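# Press the magnet-marked post's gauge pin fully home

## Task

Find the one fixture post that has a yellow magnet on it. Drive that post's gauge pin fully in and keep it bottomed for one second; its spring may return it afterwards. Do not touch the other three pins, and do not move the magnet.

## Robot and tools

Robot: two UR20-type arms, left_arm and right_arm, each with a Robotiq 2F-85 two-finger gripper and a wrist camera (cam_left_wrist, cam_right_wrist, both 896x504). Calibrated bases in the scene frame: left_arm at (+0.060, +0.928, 0) m, right_arm at (-0.064, -0.817, 0) m, both nearly unrotated, z up.

Frames. Scene frame: origin at table-top height midway between the arms, +z up, +x out over the table, left_arm on the +y side. Each arm reports its end_effector_position (m), end_effector_quat_wxyz and velocities in its own base frame. Offsets in commands are taken along the axes of that arm's current Hand target. Gripper axes: fingers point along +z, they open and close along y, and a block sticks out about 10 cm toward +x. end_effector_position is the spot between closed pads; closed fingertips reach about 19 mm past it.

Row layout (shared by execute_actions and move): 18 numbers, always for both arms. Numbers 1-9 are left: dx, dy, dz, rx, ry, rz, gripper position, force_limit, speed; numbers 10-18 are the same for right. Pose numbers are offsets from the arm's Hand target at the start of the action or move, not absolute poses; 1.0 = 0.6 m or 180 degrees; rx, ry, rz form one rotation vector. Every row counts from that same start, and a repeated offset moves the arm further. All six zeros re-asks the current Hand target. Gripper numbers are commands in [-1, 1]: position +1 fully open (85 mm), about -0.8 pads touching, -1 close until blocked; force_limit and speed scale grip force and finger speed (about 20, 85, 150 mm/s at -1, 0, +1). Resend the same gripper numbers to leave a gripper unchanged; 0 is a real command.

execute_actions: actions = list of actions; each action is up to 15 rows, one per 1/30 s step, the last row held to fill 15 steps (0.5 s). cameras picks images ([] none, omitted all). Empty actions just returns state.

move: target = one row or a list of up to 15 rows, all offsets from the same starting Hand targets; straight-line paths, ending together, at least 0.5 s, cut off at 10 s. speed in m/s (0.002 to 4.2, default 0.25), one value or one per target. blend in m rounds corners in a list. stop_force in N (6 to 120, one value for both arms) ends an arm's path when its wrist sensor feels that much push against the motion; the arm then backs to just before the push and still presses somewhat. Don't rely on it while the gripper rotates; omit it when pulling off a contact. zero (with stop_force, default true) rezeroes moving arms first; false accumulates from the last zero. blocking=false returns after 0.5 s (not allowed with stop_force). The result adds a move: line: done (within 3 mm and 2 degrees), off_target, moving, held, fault, plus limits=paced (pose clipped) or limits=held (steps withheld). Done does not prove nothing was touched.

wait: seconds 0 to 10; arms hold their last command (useful for the one-second hold). stop: brakes a running move; fingers keep going. zoom_image: camera (one of the two wrist cameras) and region [x0, y0, x1, y1] in pixels, at most 504x504, of that camera's latest image. zero_wrist_force: arm = left_arm or right_arm; subtracts the current reading from later ones and from stop_force. read_manual: licence texts only. finished_scene: scene = this scene's number (1 to 3); irreversible, later calls in the reply go to the next scene.

Result lines: Hand target (last commanded pose after clipping; next offsets count from it), end_effector positions and step readings, Joint positions/velocities ('within noise' when still), Joint torques (include arm weight), Wrist force and Wrist torque in the gripper's own axes plus the peak since the last shown, Tool commands, gripper object_status (0 moving, 1 blocked opening, 2 blocked closing = holding, 3 reached position) and position_measured in counts (3 open, about 130 at 40 mm, 230 pads together). A gripper often rests short of its Hand target; send the missing distance as an offset if needed.

Motion limits: orientation commands are clipped to 32 degrees from the measured one each step; motion lags commands by about 0.2 s. Avoid paths near an arm's own base or with the wrist over the first joint axis, which can flip the shoulder. A clearance check may hold commands that bring the arms close.

Avoid: arms are stiff, so a target even slightly beyond a firm contact can trigger a fault stop (10 s) from about 150 N net force or joint torque at its limit (wrist joints 98.4 N m). Press slowly, with stop_force, and only a little past the pin's travel; back off in the same reply to press briefly. Avoid hitting other pins or the magnet, hard hits between the arms, dropping anything off the table, and long stretched or blocked pushes that heat motors (MOTOR HOT at 70 °C, brakes at 85 °C). Scene 1 is practice; damage there still counts against later scenes.

Each tool is called after "Request:" as name(argument=value, ...) on one line, values as JSON.

## Session

Request:
execute_actions(actions=[])

Scene clock: 0.00 s.
left_arm: end_effector_position=(+0.6452, +0.5338, +0.3687) position_measured=3 object_status=3 end_effector_quat_wxyz=(+0.054, +0.895, -0.431, +0.101) | right_arm: end_effector_position=(+1.0094, -0.4085, +0.1239) position_measured=3 object_status=3 end_effector_quat_wxyz=(+0.497, -0.362, -0.574, -0.541)
Joint positions: left_arm=[0.541 -1.507 2.094 -2.179 -1.799 -1.706] | right_arm=[2.693 -2.576 -1.22 -2.623 2.507 -0.374]
Joint velocities: within noise
Joint torques (N m): no reading
Motor temperatures (°C): left_arm=[24 36 26 39 35 34] | right_arm=[29 36 36 38 34 39]
Wrist force (N): no reading
Wrist torque (N m): no reading
Wrist force, peak (N): no reading
Hand target: left_arm +0.6452, +0.5338, +0.3687; +0.054, +0.895, -0.431, +0.101 | right_arm +1.0094, -0.4085, +0.1239; +0.497, -0.362, -0.574, -0.541
Tool commands: left_gripper/position=+1.0 left_gripper/force_limit=+1.0 left_gripper/speed=+1.0 right_gripper/position=+1.0 right_gripper/force_limit=+1.0 right_gripper/speed=+1.0

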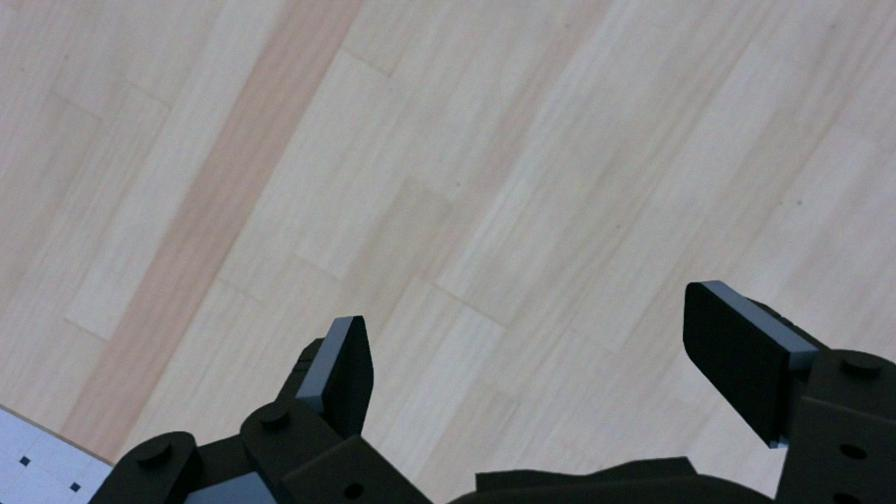

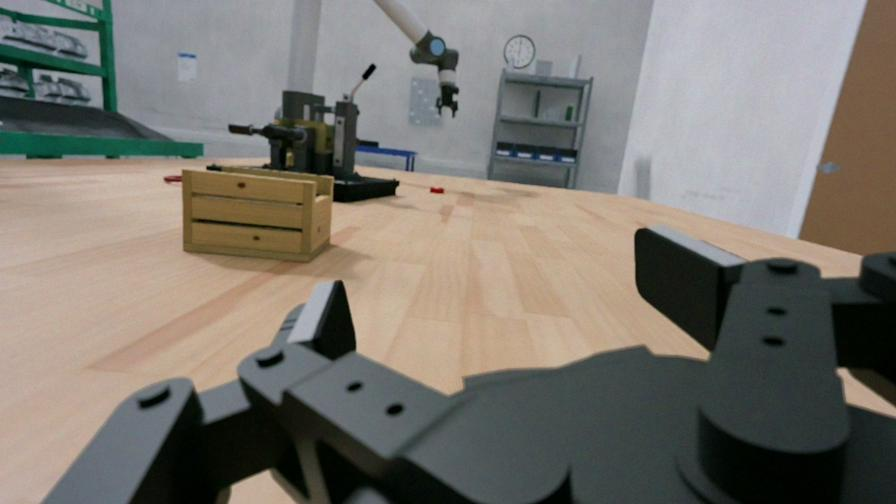

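Request:
zoom_image(camera="cam_right_wrist", region=[160, 50, 480, 230])

Request:
zoom_image(camera="cam_left_wrist", region=[0, 380, 200, 504])

Scaled by 1.575 from the camera's 896x504 image, which has a finer 1280x720 frame.

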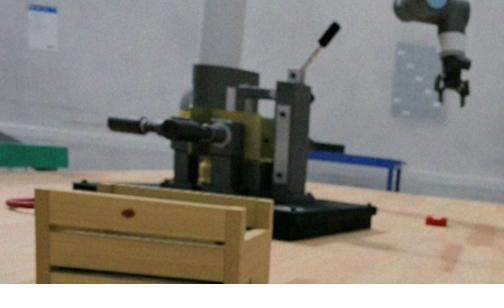

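Scaled by 2.520 from the camera's 896x504 image, which has a finer 1280x720 frame.

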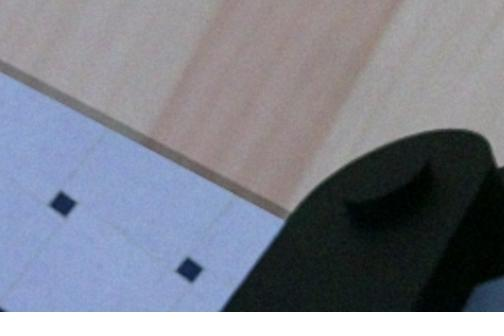

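Request:
move(target=[0,0,0,0,0,0,1,1,1,0.58,-0.365,1.0,0,-0.19,0,-1,1,0], speed=0.6, cameras=["cam_right_wrist"])

Scene clock: 3.63 s.
left_arm: end_effector_position=(+0.6452, +0.5338, +0.3687) position_measured=3 object_status=3 end_effector_quat_wxyz=(+0.054, +0.895, -0.431, +0.101) | right_arm: end_effector_position=(+0.6084, +0.1035, +0.4497) position_measured=232 object_status=3 end_effector_quat_wxyz=(-0.307, +0.505, +0.695, +0.411)
Joint positions: left_arm=[0.541 -1.507 2.094 -2.179 -1.799 -1.706] | right_arm=[3.155 -1.461 -2.407 -0.845 2.647 1.27]
Joint velocities: within noise
Joint torques (N m): left_arm=[4 -103.21 -97.35 -10.41 -1.32 -0.14] | right_arm=[20.95 64.26 68.75 14.85 0.68 5.21]
Motor temperatures (°C): left_arm=[24 36 26 39 35 34] | right_arm=[29 36 36 38 34 39]
Wrist force (N): left_arm=[0.0 -0.2 0.1] | right_arm=[-0.5 0.1 1.2]
Wrist torque (N m): left_arm=[-0.03 0.01 0.00] | right_arm=[0.60 0.38 -0.15]
Wrist force, peak (N): left_arm=[0.5 -0.6 0.0] | right_arm=[3.9 0.5 3.4]
Hand target: left_arm +0.6452, +0.5338, +0.3687; +0.054, +0.895, -0.431, +0.101 | right_arm +0.6084, +0.1035, +0.4497; -0.307, +0.505, +0.695, +0.411
Off the commanded pose: left_arm 0.000 m, 0 deg | right_arm 0.000 m, 0 deg.
move: done
camera_calibration:
cam_right_wrist: T_world_to_cam=[[0.988208, 0.0150858, 0.152371, -0.654635], [0.119196, -0.700422, -0.703706, 0.325908], [0.0961081, 0.71357, -0.693961, 0.307766], [0, 0, 0, 1]] pos_world=[0.57849, 0.018536, 0.542668]
Images, in order (width x height): cam_right_wrist 896x504.

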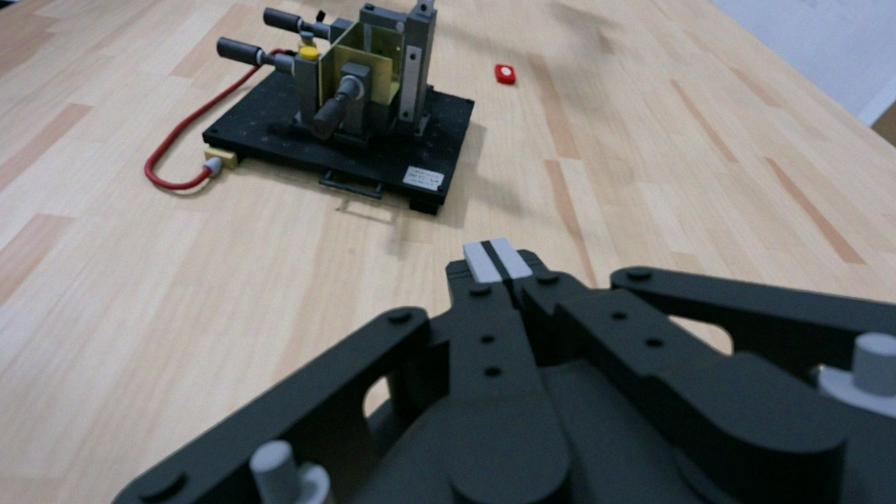

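Request:
zoom_image(camera="cam_right_wrist", region=[190, 0, 490, 220])

Scaled by 1.680 from the camera's 896x504 image, which has a finer 1280x720 frame.

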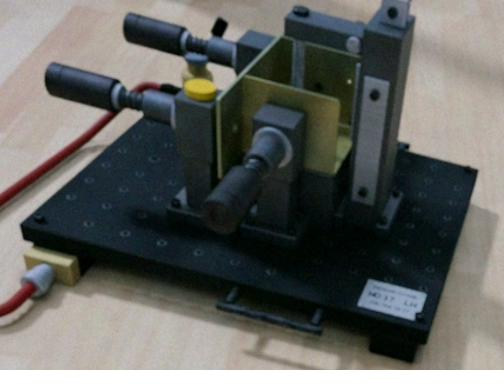

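Request:
move(target=[0,0,0,0,0,0,1,1,1,0.44,-0.67,1.0,-0.0573,-0.0748,0.141,-1,1,0], speed=0.5, cameras=["cam_right_wrist"])

Request:
zoom_image(camera="cam_right_wrist", region=[300, 0, 750, 300])

Scene clock: 7.87 s.
left_arm: end_effector_position=(+0.6452, +0.5338, +0.3687) position_measured=3 object_status=3 end_effector_quat_wxyz=(+0.054, +0.895, -0.431, +0.101) | right_arm: end_effector_position=(+0.1386, +0.6886, +0.2823) position_measured=232 object_status=3 end_effector_quat_wxyz=(-0.260, +0.714, +0.559, +0.332)
Joint positions: left_arm=[0.541 -1.507 2.094 -2.179 -1.799 -1.706] | right_arm=[5.007 -1.695 -2.769 0.548 1.168 3.508]
Joint velocities: within noise
Joint torques (N m): left_arm=[1.29 -106.17 -99.26 -11.81 -0.39 2] | right_arm=[19.46 30.43 49.19 6 -5.09 4.43]
Motor temperatures (°C): left_arm=[24 36 26 39 35 34] | right_arm=[29 36 36 38 34 39]
Wrist force (N): left_arm=[0.2 -0.4 -0.3] | right_arm=[-0.9 2.9 0.9]
Wrist torque (N m): left_arm=[-0.08 -0.02 0.00] | right_arm=[1.13 0.46 -0.20]
Wrist force, peak (N): left_arm=[0.1 -0.5 -0.5] | right_arm=[0.8 -2.0 4.7]
Hand target: left_arm +0.6452, +0.5338, +0.3687; +0.054, +0.895, -0.431, +0.101 | right_arm +0.1385, +0.6887, +0.2823; -0.260, +0.714, +0.559, +0.332
Off the commanded pose: left_arm 0.000 m, 0 deg | right_arm 0.000 m, 0 deg.
move: done
camera_calibration:
cam_right_wrist: T_world_to_cam=[[0.916884, -0.390955, -0.080488, 0.181563], [-0.370123, -0.757238, -0.538144, 0.734158], [0.149441, 0.523206, -0.839001, -0.0161243], [0, 0, 0, 1]] pos_world=[0.107666, 0.635352, 0.396168]
Images, in order (width x height): cam_right_wrist 896x504.

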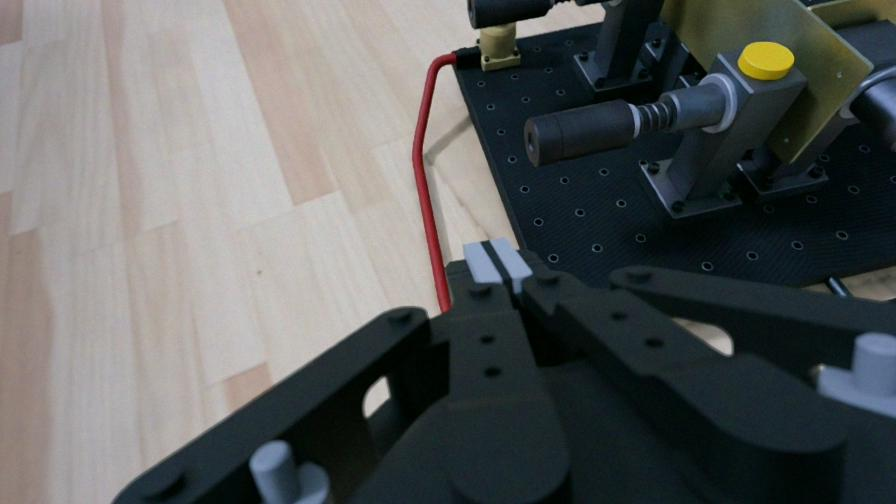

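Scaled by 1.120 from the camera's 896x504 image, which has a finer 1280x720 frame.

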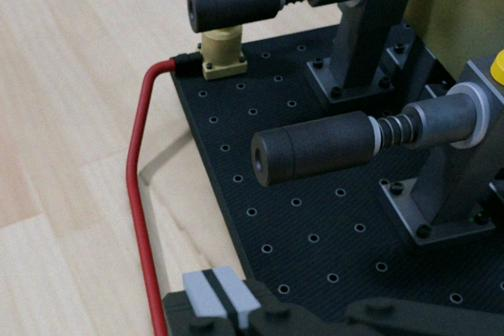

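Request:
move(target=[0,0,0,0,0,0,1,1,1,0.028,0.0237,0.3035,0.0221,0,-0.0186,-1,1,0], speed=0.2, stop_force=15, cameras=["cam_right_wrist"])

Scene clock: 11.07 s.
left_arm: end_effector_position=(+0.6452, +0.5338, +0.3687) position_measured=3 object_status=3 end_effector_quat_wxyz=(+0.054, +0.895, -0.431, +0.101) | right_arm: end_effector_position=(+0.1884, +0.8311, +0.1779) position_measured=232 object_status=3 end_effector_quat_wxyz=(-0.275, +0.688, +0.590, +0.320)
Joint positions: left_arm=[0.541 -1.507 2.094 -2.179 -1.799 -1.706] | right_arm=[4.803 -2.051 -2.582 0.778 1.386 3.3]
Joint velocities: within noise
Joint torques (N m): left_arm=[1.8 -108.66 -101.71 -12.13 -1.08 2.02] | right_arm=[-17.55 91.35 30.39 15.16 5.06 -6.4]
Motor temperatures (°C): left_arm=[24 36 26 39 35 34] | right_arm=[29 36 36 38 34 39]
Wrist force (N): left_arm=[0.2 -0.2 0.0] | right_arm=[-0.6 1.1 0.8]
Wrist torque (N m): left_arm=[-0.03 -0.04 -0.01] | right_arm=[0.75 0.56 -0.21]
Wrist force, peak (N): left_arm=[-0.2 -0.7 0.1] | right_arm=[-0.5 1.6 3.6]
Hand target: left_arm +0.6452, +0.5338, +0.3687; +0.054, +0.895, -0.431, +0.101 | right_arm +0.1884, +0.8311, +0.1779; -0.275, +0.688, +0.590, +0.320
Off the commanded pose: left_arm 0.000 m, 0 deg | right_arm 0.000 m, 0 deg.
move: done
camera_calibration:
cam_right_wrist: T_world_to_cam=[[0.948506, -0.306395, -0.0803623, 0.106911], [-0.300021, -0.787614, -0.538193, 0.81634], [0.101605, 0.53459, -0.838981, -0.186145], [0, 0, 0, 1]] pos_world=[0.162426, 0.775229, 0.291768]
Images, in order (width x height): cam_right_wrist 896x504.

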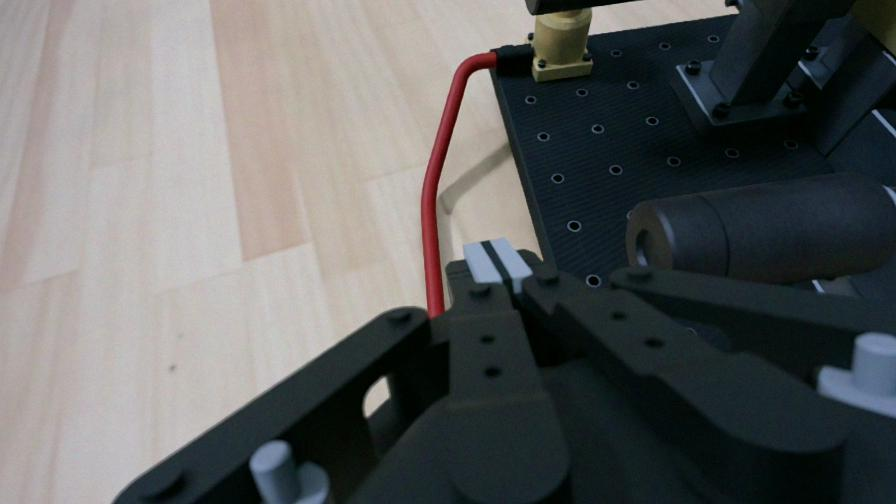

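Request:
move(target=[[0,0,0,0,0,0,1,1,1,0.011,0.02,0,0,0,0,-1,1,0],[0,0,0,0,0,0,1,1,1,0.011,0.13,0,0,0,0,-1,1,0]], speed=[0.05,0.03], stop_force=50, cameras=["cam_right_wrist"])

Scene clock: 15.27 s.
left_arm: end_effector_position=(+0.6452, +0.5338, +0.3687) position_measured=3 object_status=3 end_effector_quat_wxyz=(+0.054, +0.895, -0.431, +0.101) | right_arm: end_effector_position=(+0.2493, +0.8261, +0.1829) position_measured=232 object_status=3 end_effector_quat_wxyz=(-0.275, +0.688, +0.590, +0.320)
Joint positions: left_arm=[0.541 -1.507 2.094 -2.179 -1.799 -1.706] | right_arm=[4.696 -2.046 -2.56 0.761 1.467 3.23]
Joint velocities: within noise
Joint torques (N m): left_arm=[0.6 -109.81 -105.79 -12.86 -1.34 1.62] | right_arm=[-30.5 128.93 1.48 12.29 -18.01 5.22]
Motor temperatures (°C): left_arm=[24 36 26 39 35 34] | right_arm=[29 36 36 37 34 39]
Wrist force (N): left_arm=[-0.2 -0.5 0.1] | right_arm=[4.0 -51.6 -2.4]
Wrist torque (N m): left_arm=[-0.08 0.04 0.00] | right_arm=[0.90 0.40 0.05]
Wrist force, peak (N): left_arm=[-0.5 -0.4 0.3] | right_arm=[-6.5 -116.3 -15.8]
Hand target: left_arm +0.6452, +0.5338, +0.3687; +0.054, +0.895, -0.431, +0.101 | right_arm +0.2492, +0.8261, +0.1829; -0.275, +0.688, +0.590, +0.320 (not the last commanded pose)
Off the commanded pose: left_arm 0.000 m, 0 deg | right_arm 0.017 m, 0 deg.
move: contact (right_arm); path passed 1 of 2 targets
camera_calibration:
cam_right_wrist: T_world_to_cam=[[0.948497, -0.30642, -0.0803787, 0.0480431], [-0.30005, -0.787604, -0.538191, 0.833362], [0.101606, 0.534591, -0.838981, -0.185466], [0, 0, 0, 1]] pos_world=[0.223326, 0.770229, 0.296768]
Images, in order (width x height): cam_right_wrist 896x504.

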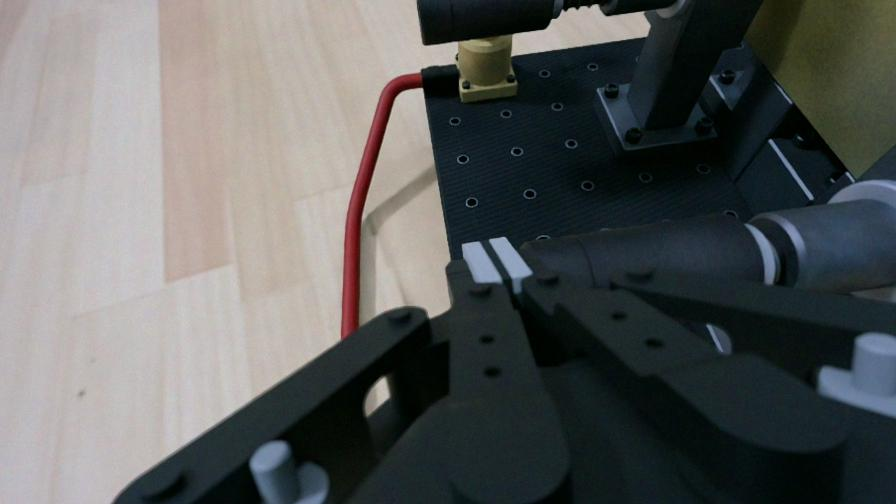

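Request:
zoom_image(camera="cam_right_wrist", region=[600, 150, 896, 350])

Scaled by 1.703 from the camera's 896x504 image, which has a finer 1280x720 frame.

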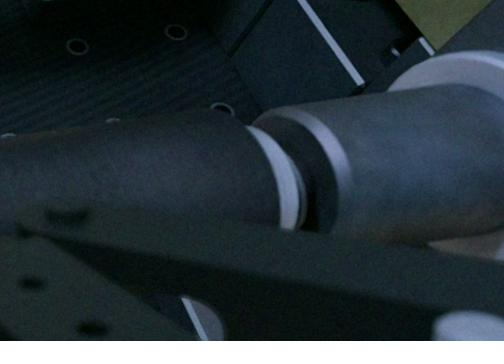

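Request:
move(target=[0,0,0,0,0,0,1,1,1,0,0.005,0,0,0,0,-1,1,0], speed=0.006, stop_force=35, cameras=["cam_right_wrist"])

Request:
zoom_image(camera="cam_right_wrist", region=[600, 150, 896, 350])

Scene clock: 16.80 s.
left_arm: end_effector_position=(+0.6452, +0.5338, +0.3687) position_measured=3 object_status=3 end_effector_quat_wxyz=(+0.054, +0.895, -0.431, +0.101) | right_arm: end_effector_position=(+0.2497, +0.8260, +0.1829) position_measured=232 object_status=3 end_effector_quat_wxyz=(-0.275, +0.688, +0.590, +0.320)
Joint positions: left_arm=[0.541 -1.507 2.094 -2.179 -1.799 -1.706] | right_arm=[4.695 -2.046 -2.56 0.761 1.469 3.229]
Joint velocities: within noise
Joint torques (N m): left_arm=[-1.42 -111.94 -106.46 -12.81 -0.5 1.72] | right_arm=[-57.74 120.7 0.06 7.7 -35.62 4.31]
Motor temperatures (°C): left_arm=[24 36 26 39 35 34] | right_arm=[29 36 36 37 34 39]
Wrist force (N): left_arm=[0.1 -0.4 0.0] | right_arm=[0.0 -86.9 1.7]
Wrist torque (N m): left_arm=[-0.06 -0.02 0.00] | right_arm=[1.04 0.43 0.26]
Wrist force, peak (N): left_arm=[0.2 -0.6 0.1] | right_arm=[2.7 -96.6 4.9]
Hand target: left_arm +0.6452, +0.5338, +0.3687; +0.054, +0.895, -0.431, +0.101 | right_arm +0.2497, +0.8259, +0.1829; -0.275, +0.688, +0.590, +0.320 (not the last commanded pose)
Off the commanded pose: left_arm 0.000 m, 0 deg | right_arm 0.003 m, 0 deg.
move: contact (right_arm)
camera_calibration:
cam_right_wrist: T_world_to_cam=[[0.948546, -0.306181, -0.0807103, 0.0474428], [-0.300031, -0.787634, -0.538158, 0.833443], [0.101204, 0.534683, -0.83897, -0.185448], [0, 0, 0, 1]] pos_world=[0.223825, 0.770129, 0.296768]
Images, in order (width x height): cam_right_wrist 896x504.

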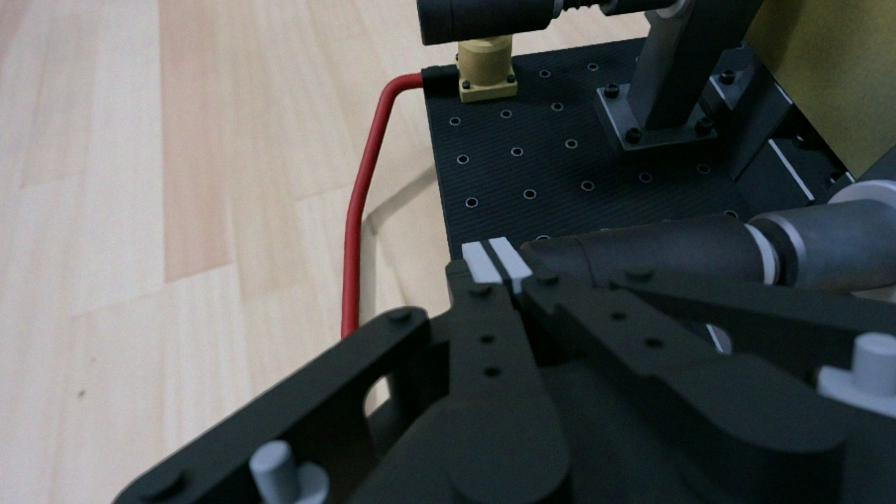

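Scaled by 1.703 from the camera's 896x504 image, which has a finer 1280x720 frame.

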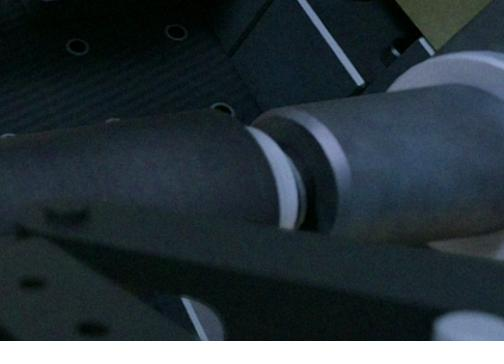

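Request:
move(target=[0,0,0,0,0,0,1,1,1,0,-0.12,0,0,0,0,-1,1,0], speed=0.1, cameras=["cam_right_wrist"])

Request:
finished_scene(scene=1)

Scene clock: 18.23 s.
left_arm: end_effector_position=(+0.6452, +0.5338, +0.3687) position_measured=3 object_status=3 end_effector_quat_wxyz=(+0.054, +0.895, -0.431, +0.101) | right_arm: end_effector_position=(+0.1786, +0.8368, +0.1830) position_measured=232 object_status=3 end_effector_quat_wxyz=(-0.275, +0.688, +0.590, +0.320)
Joint positions: left_arm=[0.541 -1.507 2.094 -2.179 -1.799 -1.706] | right_arm=[4.819 -2.041 -2.577 0.76 1.375 3.311]
Joint velocities: within noise
Joint torques (N m): left_arm=[1.79 -111.1 -105.79 -12.95 -0.22 1.72] | right_arm=[16.83 133.05 8.89 5.39 -4.27 6.48]
Motor temperatures (°C): left_arm=[24 36 26 39 35 34] | right_arm=[29 36 36 37 34 39]
Wrist force (N): left_arm=[0.2 0.0 0.1] | right_arm=[1.0 1.3 6.6]
Wrist torque (N m): left_arm=[0.00 -0.03 0.00] | right_arm=[0.82 0.29 -0.22]
Wrist force, peak (N): left_arm=[-0.1 -0.8 -0.2] | right_arm=[0.9 -86.9 2.3]
Hand target: left_arm +0.6452, +0.5338, +0.3687; +0.054, +0.895, -0.431, +0.101 | right_arm +0.1785, +0.8368, +0.1830; -0.275, +0.688, +0.590, +0.320
Off the commanded pose: left_arm 0.000 m, 0 deg | right_arm 0.000 m, 0 deg.
move: done
camera_calibration:
cam_right_wrist: T_world_to_cam=[[0.948555, -0.306132, -0.0807908, 0.118184], [-0.300037, -0.787649, -0.538133, 0.820676], [0.101105, 0.534689, -0.838979, -0.183929], [0, 0, 0, 1]] pos_world=[0.152725, 0.780929, 0.296868]
Images, in order (width x height): cam_right_wrist 896x504.

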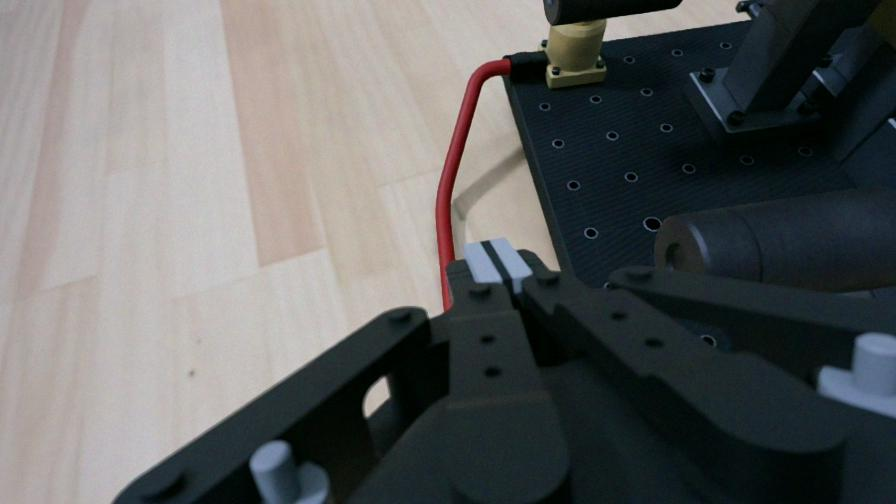

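The scene is finished: the task was done.


## Next scene

The same job, from a new start.

Request:
execute_actions(actions=[])

Request:
zoom_image(camera="cam_right_wrist", region=[150, 50, 550, 270])

Scene clock: 0.00 s.
left_arm: end_effector_position=(+1.6020, +0.5513, +0.3701) position_measured=3 object_status=3 end_effector_quat_wxyz=(-0.049, +0.940, +0.190, +0.279) | right_arm: end_effector_position=(+0.4481, +0.4679, +0.3319) position_measured=3 object_status=3 end_effector_quat_wxyz=(-0.272, +0.502, +0.649, +0.503)
Joint positions: left_arm=[0.193 -0.686 0.985 -2.439 -1.472 -3.319] | right_arm=[4.007 -1.969 -2.772 1.193 2.076 2.519]
Joint velocities: within noise
Joint torques (N m): no reading
Motor temperatures (°C): left_arm=[24 35 26 38 34 34] | right_arm=[28 35 36 37 34 38]
Wrist force (N): no reading
Wrist torque (N m): no reading
Wrist force, peak (N): no reading
Hand target: left_arm +1.6020, +0.5513, +0.3701; -0.049, +0.940, +0.190, +0.279 | right_arm +0.4481, +0.4679, +0.3319; -0.272, +0.502, +0.649, +0.503
Tool commands: left_gripper/position=+1.0 left_gripper/force_limit=+1.0 left_gripper/speed=+1.0 right_gripper/position=+1.0 right_gripper/force_limit=+1.0 right_gripper/speed=+1.0
camera_calibration:
cam_left_wrist: T_world_to_cam=[[0.280319, -0.958405, -0.0536817, 0.116011], [-0.933413, -0.259108, -0.248199, 1.75322], [0.223966, 0.119682, -0.967221, 0.0591923], [0, 0, 0, 1]] pos_world=[1.5907, 0.558373, 0.498626]
cam_right_wrist: T_world_to_cam=[[0.956613, -0.13676, 0.257272, -0.433465], [0.120637, -0.61784, -0.776995, 0.502422], [0.265214, 0.774319, -0.574535, -0.162484], [0, 0, 0, 1]] pos_world=[0.39714, 0.37695, 0.408545]

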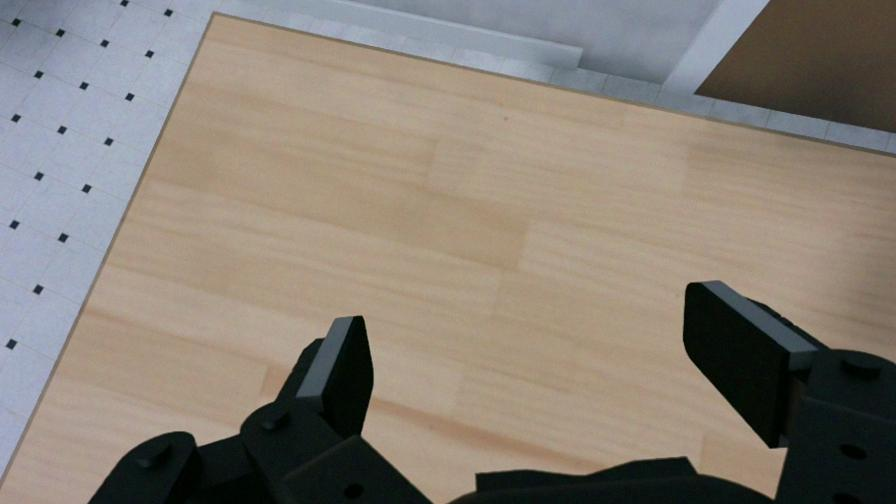

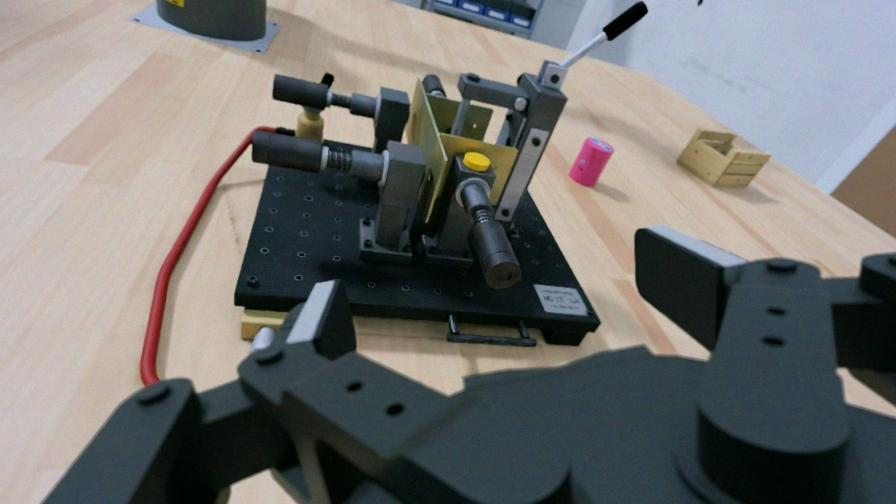

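Scaled by 1.260 from the camera's 896x504 image, which has a finer 1280x720 frame.

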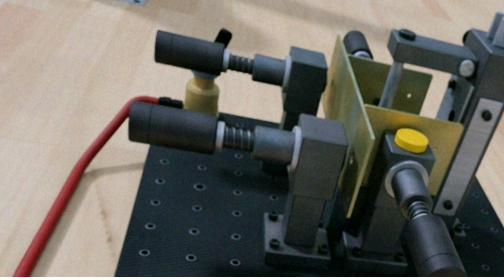

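Request:
move(target=[0,0,0,0,0,0,1,1,1,-0.178,0.086,0.2395,0.066,-0.0416,0.106,-1,1,0], speed=0.4, cameras=["cam_right_wrist"])

Scene clock: 3.27 s.
left_arm: end_effector_position=(+1.6020, +0.5513, +0.3701) position_measured=3 object_status=3 end_effector_quat_wxyz=(-0.049, +0.940, +0.190, +0.279) | right_arm: end_effector_position=(+0.5548, +0.5600, +0.2100) position_measured=232 object_status=3 end_effector_quat_wxyz=(-0.359, +0.603, +0.621, +0.348)
Joint positions: left_arm=[0.193 -0.686 0.985 -2.439 -1.472 -3.319] | right_arm=[3.914 -2.092 -2.54 0.782 2.263 2.643]
Joint velocities: within noise
Joint torques (N m): left_arm=[1.73 -273.81 -107.02 -11.3 1.36 -0.32] | right_arm=[-18.32 103.51 35.99 5.54 8.11 -6.98]
Motor temperatures (°C): left_arm=[24 35 26 38 34 34] | right_arm=[28 35 36 37 34 38]
Wrist force (N): left_arm=[0.2 -0.3 -0.1] | right_arm=[-0.5 -0.1 0.7]
Wrist torque (N m): left_arm=[-0.05 -0.02 -0.01] | right_arm=[0.05 0.46 -0.42]
Wrist force, peak (N): left_arm=[0.7 -0.5 -0.3] | right_arm=[-1.0 2.6 3.0]
Hand target: left_arm +1.6020, +0.5513, +0.3701; -0.049, +0.940, +0.190, +0.279 | right_arm +0.5548, +0.5600, +0.2100; -0.359, +0.603, +0.622, +0.348
Off the commanded pose: left_arm 0.000 m, 0 deg | right_arm 0.000 m, 0 deg.
move: done
camera_calibration:
cam_right_wrist: T_world_to_cam=[[0.987755, -0.113313, -0.107237, -0.445307], [-0.156007, -0.722832, -0.673183, 0.642254], [-0.00123428, 0.68167, -0.731659, -0.099343], [0, 0, 0, 1]] pos_world=[0.539928, 0.481502, 0.311916]
Images, in order (width x height): cam_right_wrist 896x504.

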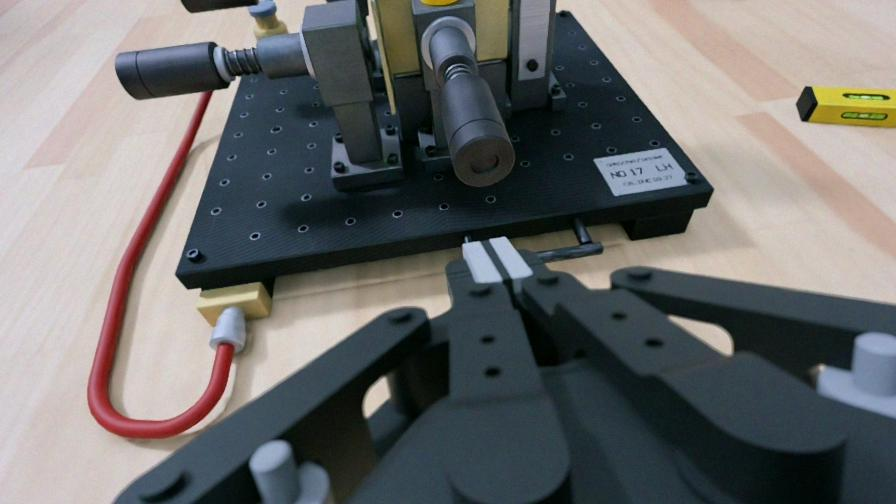

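Request:
move(target=[0,0,0,0,0,0,1,1,1,-0.0358,0.0278,0.1313,0,0,0,-1,1,0], speed=0.2, stop_force=15, cameras=["cam_right_wrist"])

Scene clock: 5.83 s.
left_arm: end_effector_position=(+1.6020, +0.5513, +0.3701) position_measured=3 object_status=3 end_effector_quat_wxyz=(-0.049, +0.940, +0.190, +0.279) | right_arm: end_effector_position=(+0.5697, +0.6179, +0.1520) position_measured=232 object_status=3 end_effector_quat_wxyz=(-0.359, +0.603, +0.622, +0.348)
Joint positions: left_arm=[0.193 -0.686 0.985 -2.439 -1.472 -3.319] | right_arm=[3.963 -2.215 -2.477 0.867 2.225 2.683]
Joint velocities: within noise
Joint torques (N m): left_arm=[4 -276.81 -109.22 -11.82 2.04 0.78] | right_arm=[22.93 118.21 27.02 14.38 -1.82 5.51]
Motor temperatures (°C): left_arm=[24 35 26 38 34 34] | right_arm=[28 35 36 37 34 38]
Wrist force (N): left_arm=[0.3 -0.2 0.1] | right_arm=[-0.6 0.9 -0.3]
Wrist torque (N m): left_arm=[-0.03 -0.03 0.00] | right_arm=[0.30 0.46 -0.36]
Wrist force, peak (N): left_arm=[0.7 -0.2 -0.3] | right_arm=[-1.6 1.4 2.5]
Hand target: left_arm +1.6020, +0.5513, +0.3701; -0.049, +0.940, +0.190, +0.279 | right_arm +0.5697, +0.6179, +0.1520; -0.359, +0.603, +0.622, +0.348
Off the commanded pose: left_arm 0.000 m, 0 deg | right_arm 0.000 m, 0 deg.
move: done
camera_calibration:
cam_right_wrist: T_world_to_cam=[[0.987755, -0.113313, -0.107237, -0.459793], [-0.156007, -0.722832, -0.673183, 0.647335], [-0.00123428, 0.68167, -0.731659, -0.181303], [0, 0, 0, 1]] pos_world=[0.554928, 0.539402, 0.253816]
Images, in order (width x height): cam_right_wrist 896x504.

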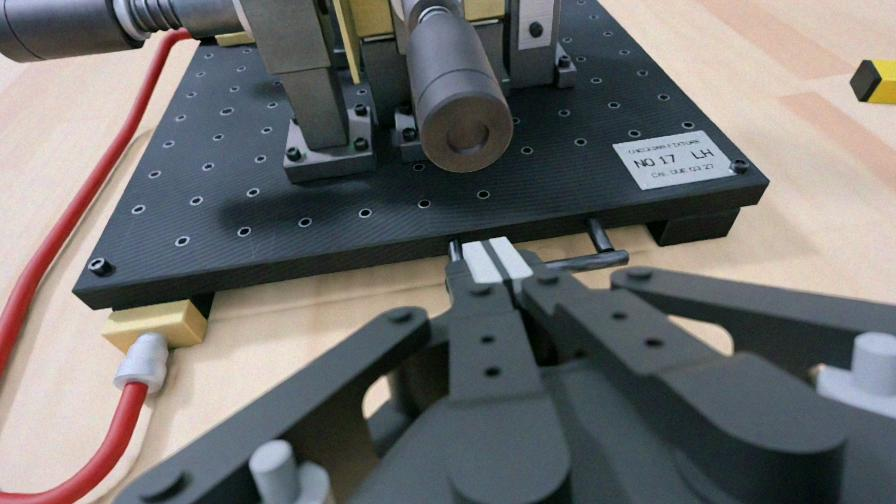

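Request:
move(target=[[0,0,0,0,0,0,1,1,1,0.0382,0,0.0262,0,0,0,-1,1,0],[0,0,0,0,0,0,1,1,1,0.0632,0.001,0.0693,0,0,0,-1,1,0],[0,0,0,0,0,0,1,1,1,0.1007,0.0033,0.1343,0,0,0,-1,1,0]], speed=[0.1,0.035,0.013], stop_force=60, cameras=["cam_right_wrist"])

Request:
zoom_image(camera="cam_right_wrist", region=[320, 0, 640, 260])

Scene clock: 9.57 s.
left_arm: end_effector_position=(+1.6020, +0.5513, +0.3701) position_measured=3 object_status=3 end_effector_quat_wxyz=(-0.049, +0.940, +0.190, +0.279) | right_arm: end_effector_position=(+0.5687, +0.6811, +0.1639) position_measured=232 object_status=3 end_effector_quat_wxyz=(-0.359, +0.603, +0.621, +0.348)
Joint positions: left_arm=[0.193 -0.686 0.985 -2.439 -1.472 -3.319] | right_arm=[4.028 -2.202 -2.426 0.832 2.174 2.733]
Joint velocities: within noise
Joint torques (N m): left_arm=[2.1 -285.06 -111.29 -11.29 3.45 1.21] | right_arm=[13.68 152.35 44.13 9.9 7.02 -7.19]
Motor temperatures (°C): left_arm=[24 35 26 38 34 34] | right_arm=[28 35 36 37 34 38]
Wrist force (N): left_arm=[0.5 -0.3 -0.3] | right_arm=[-19.6 -7.1 -66.1]
Wrist torque (N m): left_arm=[-0.05 -0.07 -0.01] | right_arm=[0.14 0.79 -0.31]
Wrist force, peak (N): left_arm=[0.5 -0.2 -0.5] | right_arm=[-36.9 -12.0 -119.7]
Hand target: left_arm +1.6020, +0.5513, +0.3701; -0.049, +0.940, +0.190, +0.279 | right_arm +0.5687, +0.6811, +0.1639; -0.359, +0.603, +0.621, +0.348 (not the last commanded pose)
Off the commanded pose: left_arm 0.000 m, 0 deg | right_arm 0.037 m, 0 deg.
move: contact (right_arm); path passed 2 of 3 targets
camera_calibration:
cam_right_wrist: T_world_to_cam=[[0.987755, -0.113254, -0.1073, -0.450287], [-0.156006, -0.722893, -0.673118, 0.700876], [-0.00133292, 0.681615, -0.73171, -0.215577], [0, 0, 0, 1]] pos_world=[0.553827, 0.602602, 0.265716]
Images, in order (width x height): cam_right_wrist 896x504.

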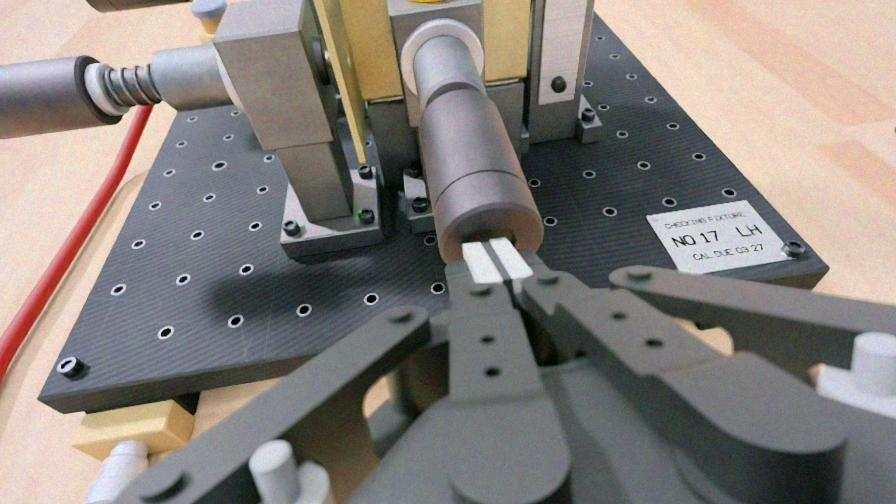

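Scaled by 1.575 from the camera's 896x504 image, which has a finer 1280x720 frame.

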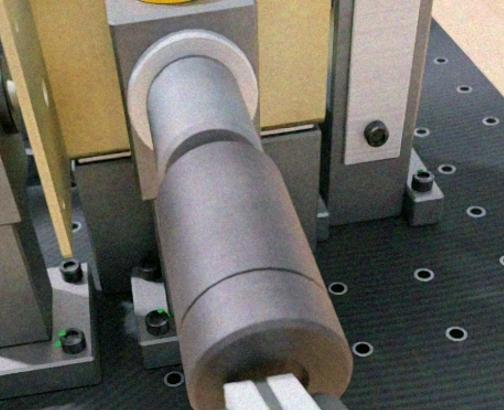

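Request:
move(target=[0,0,0,0,0,0,1,1,1,0.0025,0,0.0043,0,0,0,-1,1,0], speed=0.005, stop_force=25, cameras=[])

Scene clock: 10.87 s.
left_arm: end_effector_position=(+1.6020, +0.5513, +0.3701) position_measured=3 object_status=3 end_effector_quat_wxyz=(-0.049, +0.940, +0.190, +0.279) | right_arm: end_effector_position=(+0.5686, +0.6813, +0.1639) position_measured=232 object_status=3 end_effector_quat_wxyz=(-0.359, +0.603, +0.622, +0.348)
Joint positions: left_arm=[0.193 -0.686 0.985 -2.439 -1.472 -3.319] | right_arm=[4.028 -2.202 -2.426 0.832 2.174 2.733]
Joint velocities: within noise
Joint torques (N m): left_arm=[0.79 -281.09 -113.81 -10.58 4.04 1.69] | right_arm=[35.69 144.18 62.58 2.66 9.36 -5.58]
Motor temperatures (°C): left_arm=[24 35 26 38 34 34] | right_arm=[28 35 36 37 34 38]
Wrist force (N): left_arm=[0.3 0.1 -0.3] | right_arm=[-31.8 -5.0 -95.6]
Wrist torque (N m): left_arm=[0.03 -0.03 -0.01] | right_arm=[0.11 0.86 -0.28]
Wrist force, peak (N): left_arm=[0.7 -0.3 -0.3] | right_arm=[-34.3 -7.1 -107.9]
Hand target: left_arm +1.6020, +0.5513, +0.3701; -0.049, +0.940, +0.190, +0.279 | right_arm +0.5686, +0.6813, +0.1639; -0.359, +0.603, +0.622, +0.348 (not the last commanded pose)
Off the commanded pose: left_arm 0.000 m, 0 deg | right_arm 0.003 m, 0 deg.
move: contact (right_arm)
No camera images: "cameras" was empty.

Hard stop confirmed (0.2 mm → +30 N). Hold, then withdraw.

Request:
wait(seconds=0.4, cameras=[])

Request:
move(target=[0,0,0,0,0,0,1,1,1,-0.0542,0,-0.0938,0,0,0,-1,1,0], speed=0.12, cameras=[])

Request:
finished_scene(scene=2)

Scene clock: 11.53 s.
left_arm: end_effector_position=(+1.6020, +0.5513, +0.3701) position_measured=3 object_status=3 end_effector_quat_wxyz=(-0.049, +0.940, +0.190, +0.279) | right_arm: end_effector_position=(+0.5686, +0.6813, +0.1639) position_measured=232 object_status=3 end_effector_quat_wxyz=(-0.359, +0.603, +0.622, +0.348)
Joint positions: left_arm=[0.193 -0.686 0.985 -2.439 -1.472 -3.319] | right_arm=[4.028 -2.202 -2.426 0.832 2.174 2.733]
Joint velocities: within noise
Joint torques (N m): left_arm=[6.57 -284.73 -111.75 -11.75 4.33 2.25] | right_arm=[36.39 145.91 58.04 2.88 9.49 -6.26]
Motor temperatures (°C): left_arm=[24 35 26 38 34 34] | right_arm=[28 35 36 37 34 38]
Wrist force (N): left_arm=[0.5 -0.3 0.1] | right_arm=[-30.2 -4.6 -93.4]
Wrist torque (N m): left_arm=[-0.05 -0.08 0.00] | right_arm=[0.08 0.80 -0.28]
Wrist force, peak (N): left_arm=[0.6 -0.2 0.2] | right_arm=[-31.6 -5.3 -95.4]
Hand target: left_arm +1.6020, +0.5513, +0.3701; -0.049, +0.940, +0.190, +0.279 | right_arm +0.5686, +0.6813, +0.1639; -0.359, +0.603, +0.622, +0.348 (not the last commanded pose)
Tool commands: left_gripper/position=+1.0 left_gripper/force_limit=+1.0 left_gripper/speed=+1.0 right_gripper/position=-1.0 right_gripper/force_limit=+1.0 right_gripper/speed=+0.0
Off the commanded pose: left_arm 0.000 m, 0 deg | right_arm 0.003 m, 0 deg.
wait: 0.40 s; at rest from the start
No camera images: "cameras" was empty.

Scene clock: 12.53 s.
left_arm: end_effector_position=(+1.6020, +0.5513, +0.3701) position_measured=3 object_status=3 end_effector_quat_wxyz=(-0.049, +0.940, +0.190, +0.279) | right_arm: end_effector_position=(+0.5706, +0.6165, +0.1640) position_measured=232 object_status=3 end_effector_quat_wxyz=(-0.359, +0.603, +0.622, +0.348)
Joint positions: left_arm=[0.193 -0.686 0.985 -2.439 -1.472 -3.319] | right_arm=[3.96 -2.192 -2.478 0.844 2.227 2.68]
Joint velocities: within noise
Joint torques (N m): left_arm=[3.54 -289.12 -111.23 -10.9 3.99 2.72] | right_arm=[-21.53 161.88 5.01 9.09 7.15 -7.38]
Motor temperatures (°C): left_arm=[24 35 26 38 34 34] | right_arm=[28 35 36 37 34 38]
Wrist force (N): left_arm=[0.5 -0.3 -0.1] | right_arm=[0.3 0.5 0.7]
Wrist torque (N m): left_arm=[-0.04 -0.06 0.00] | right_arm=[0.22 0.24 -0.39]
Wrist force, peak (N): left_arm=[0.4 -0.5 -0.2] | right_arm=[-30.3 -4.9 -92.7]
Hand target: left_arm +1.6020, +0.5513, +0.3701; -0.049, +0.940, +0.190, +0.279 | right_arm +0.5706, +0.6163, +0.1640; -0.359, +0.603, +0.622, +0.348
Off the commanded pose: left_arm 0.000 m, 0 deg | right_arm 0.000 m, 0 deg.
move: done
No camera images: "cameras" was empty.

The scene is finished: the task was done.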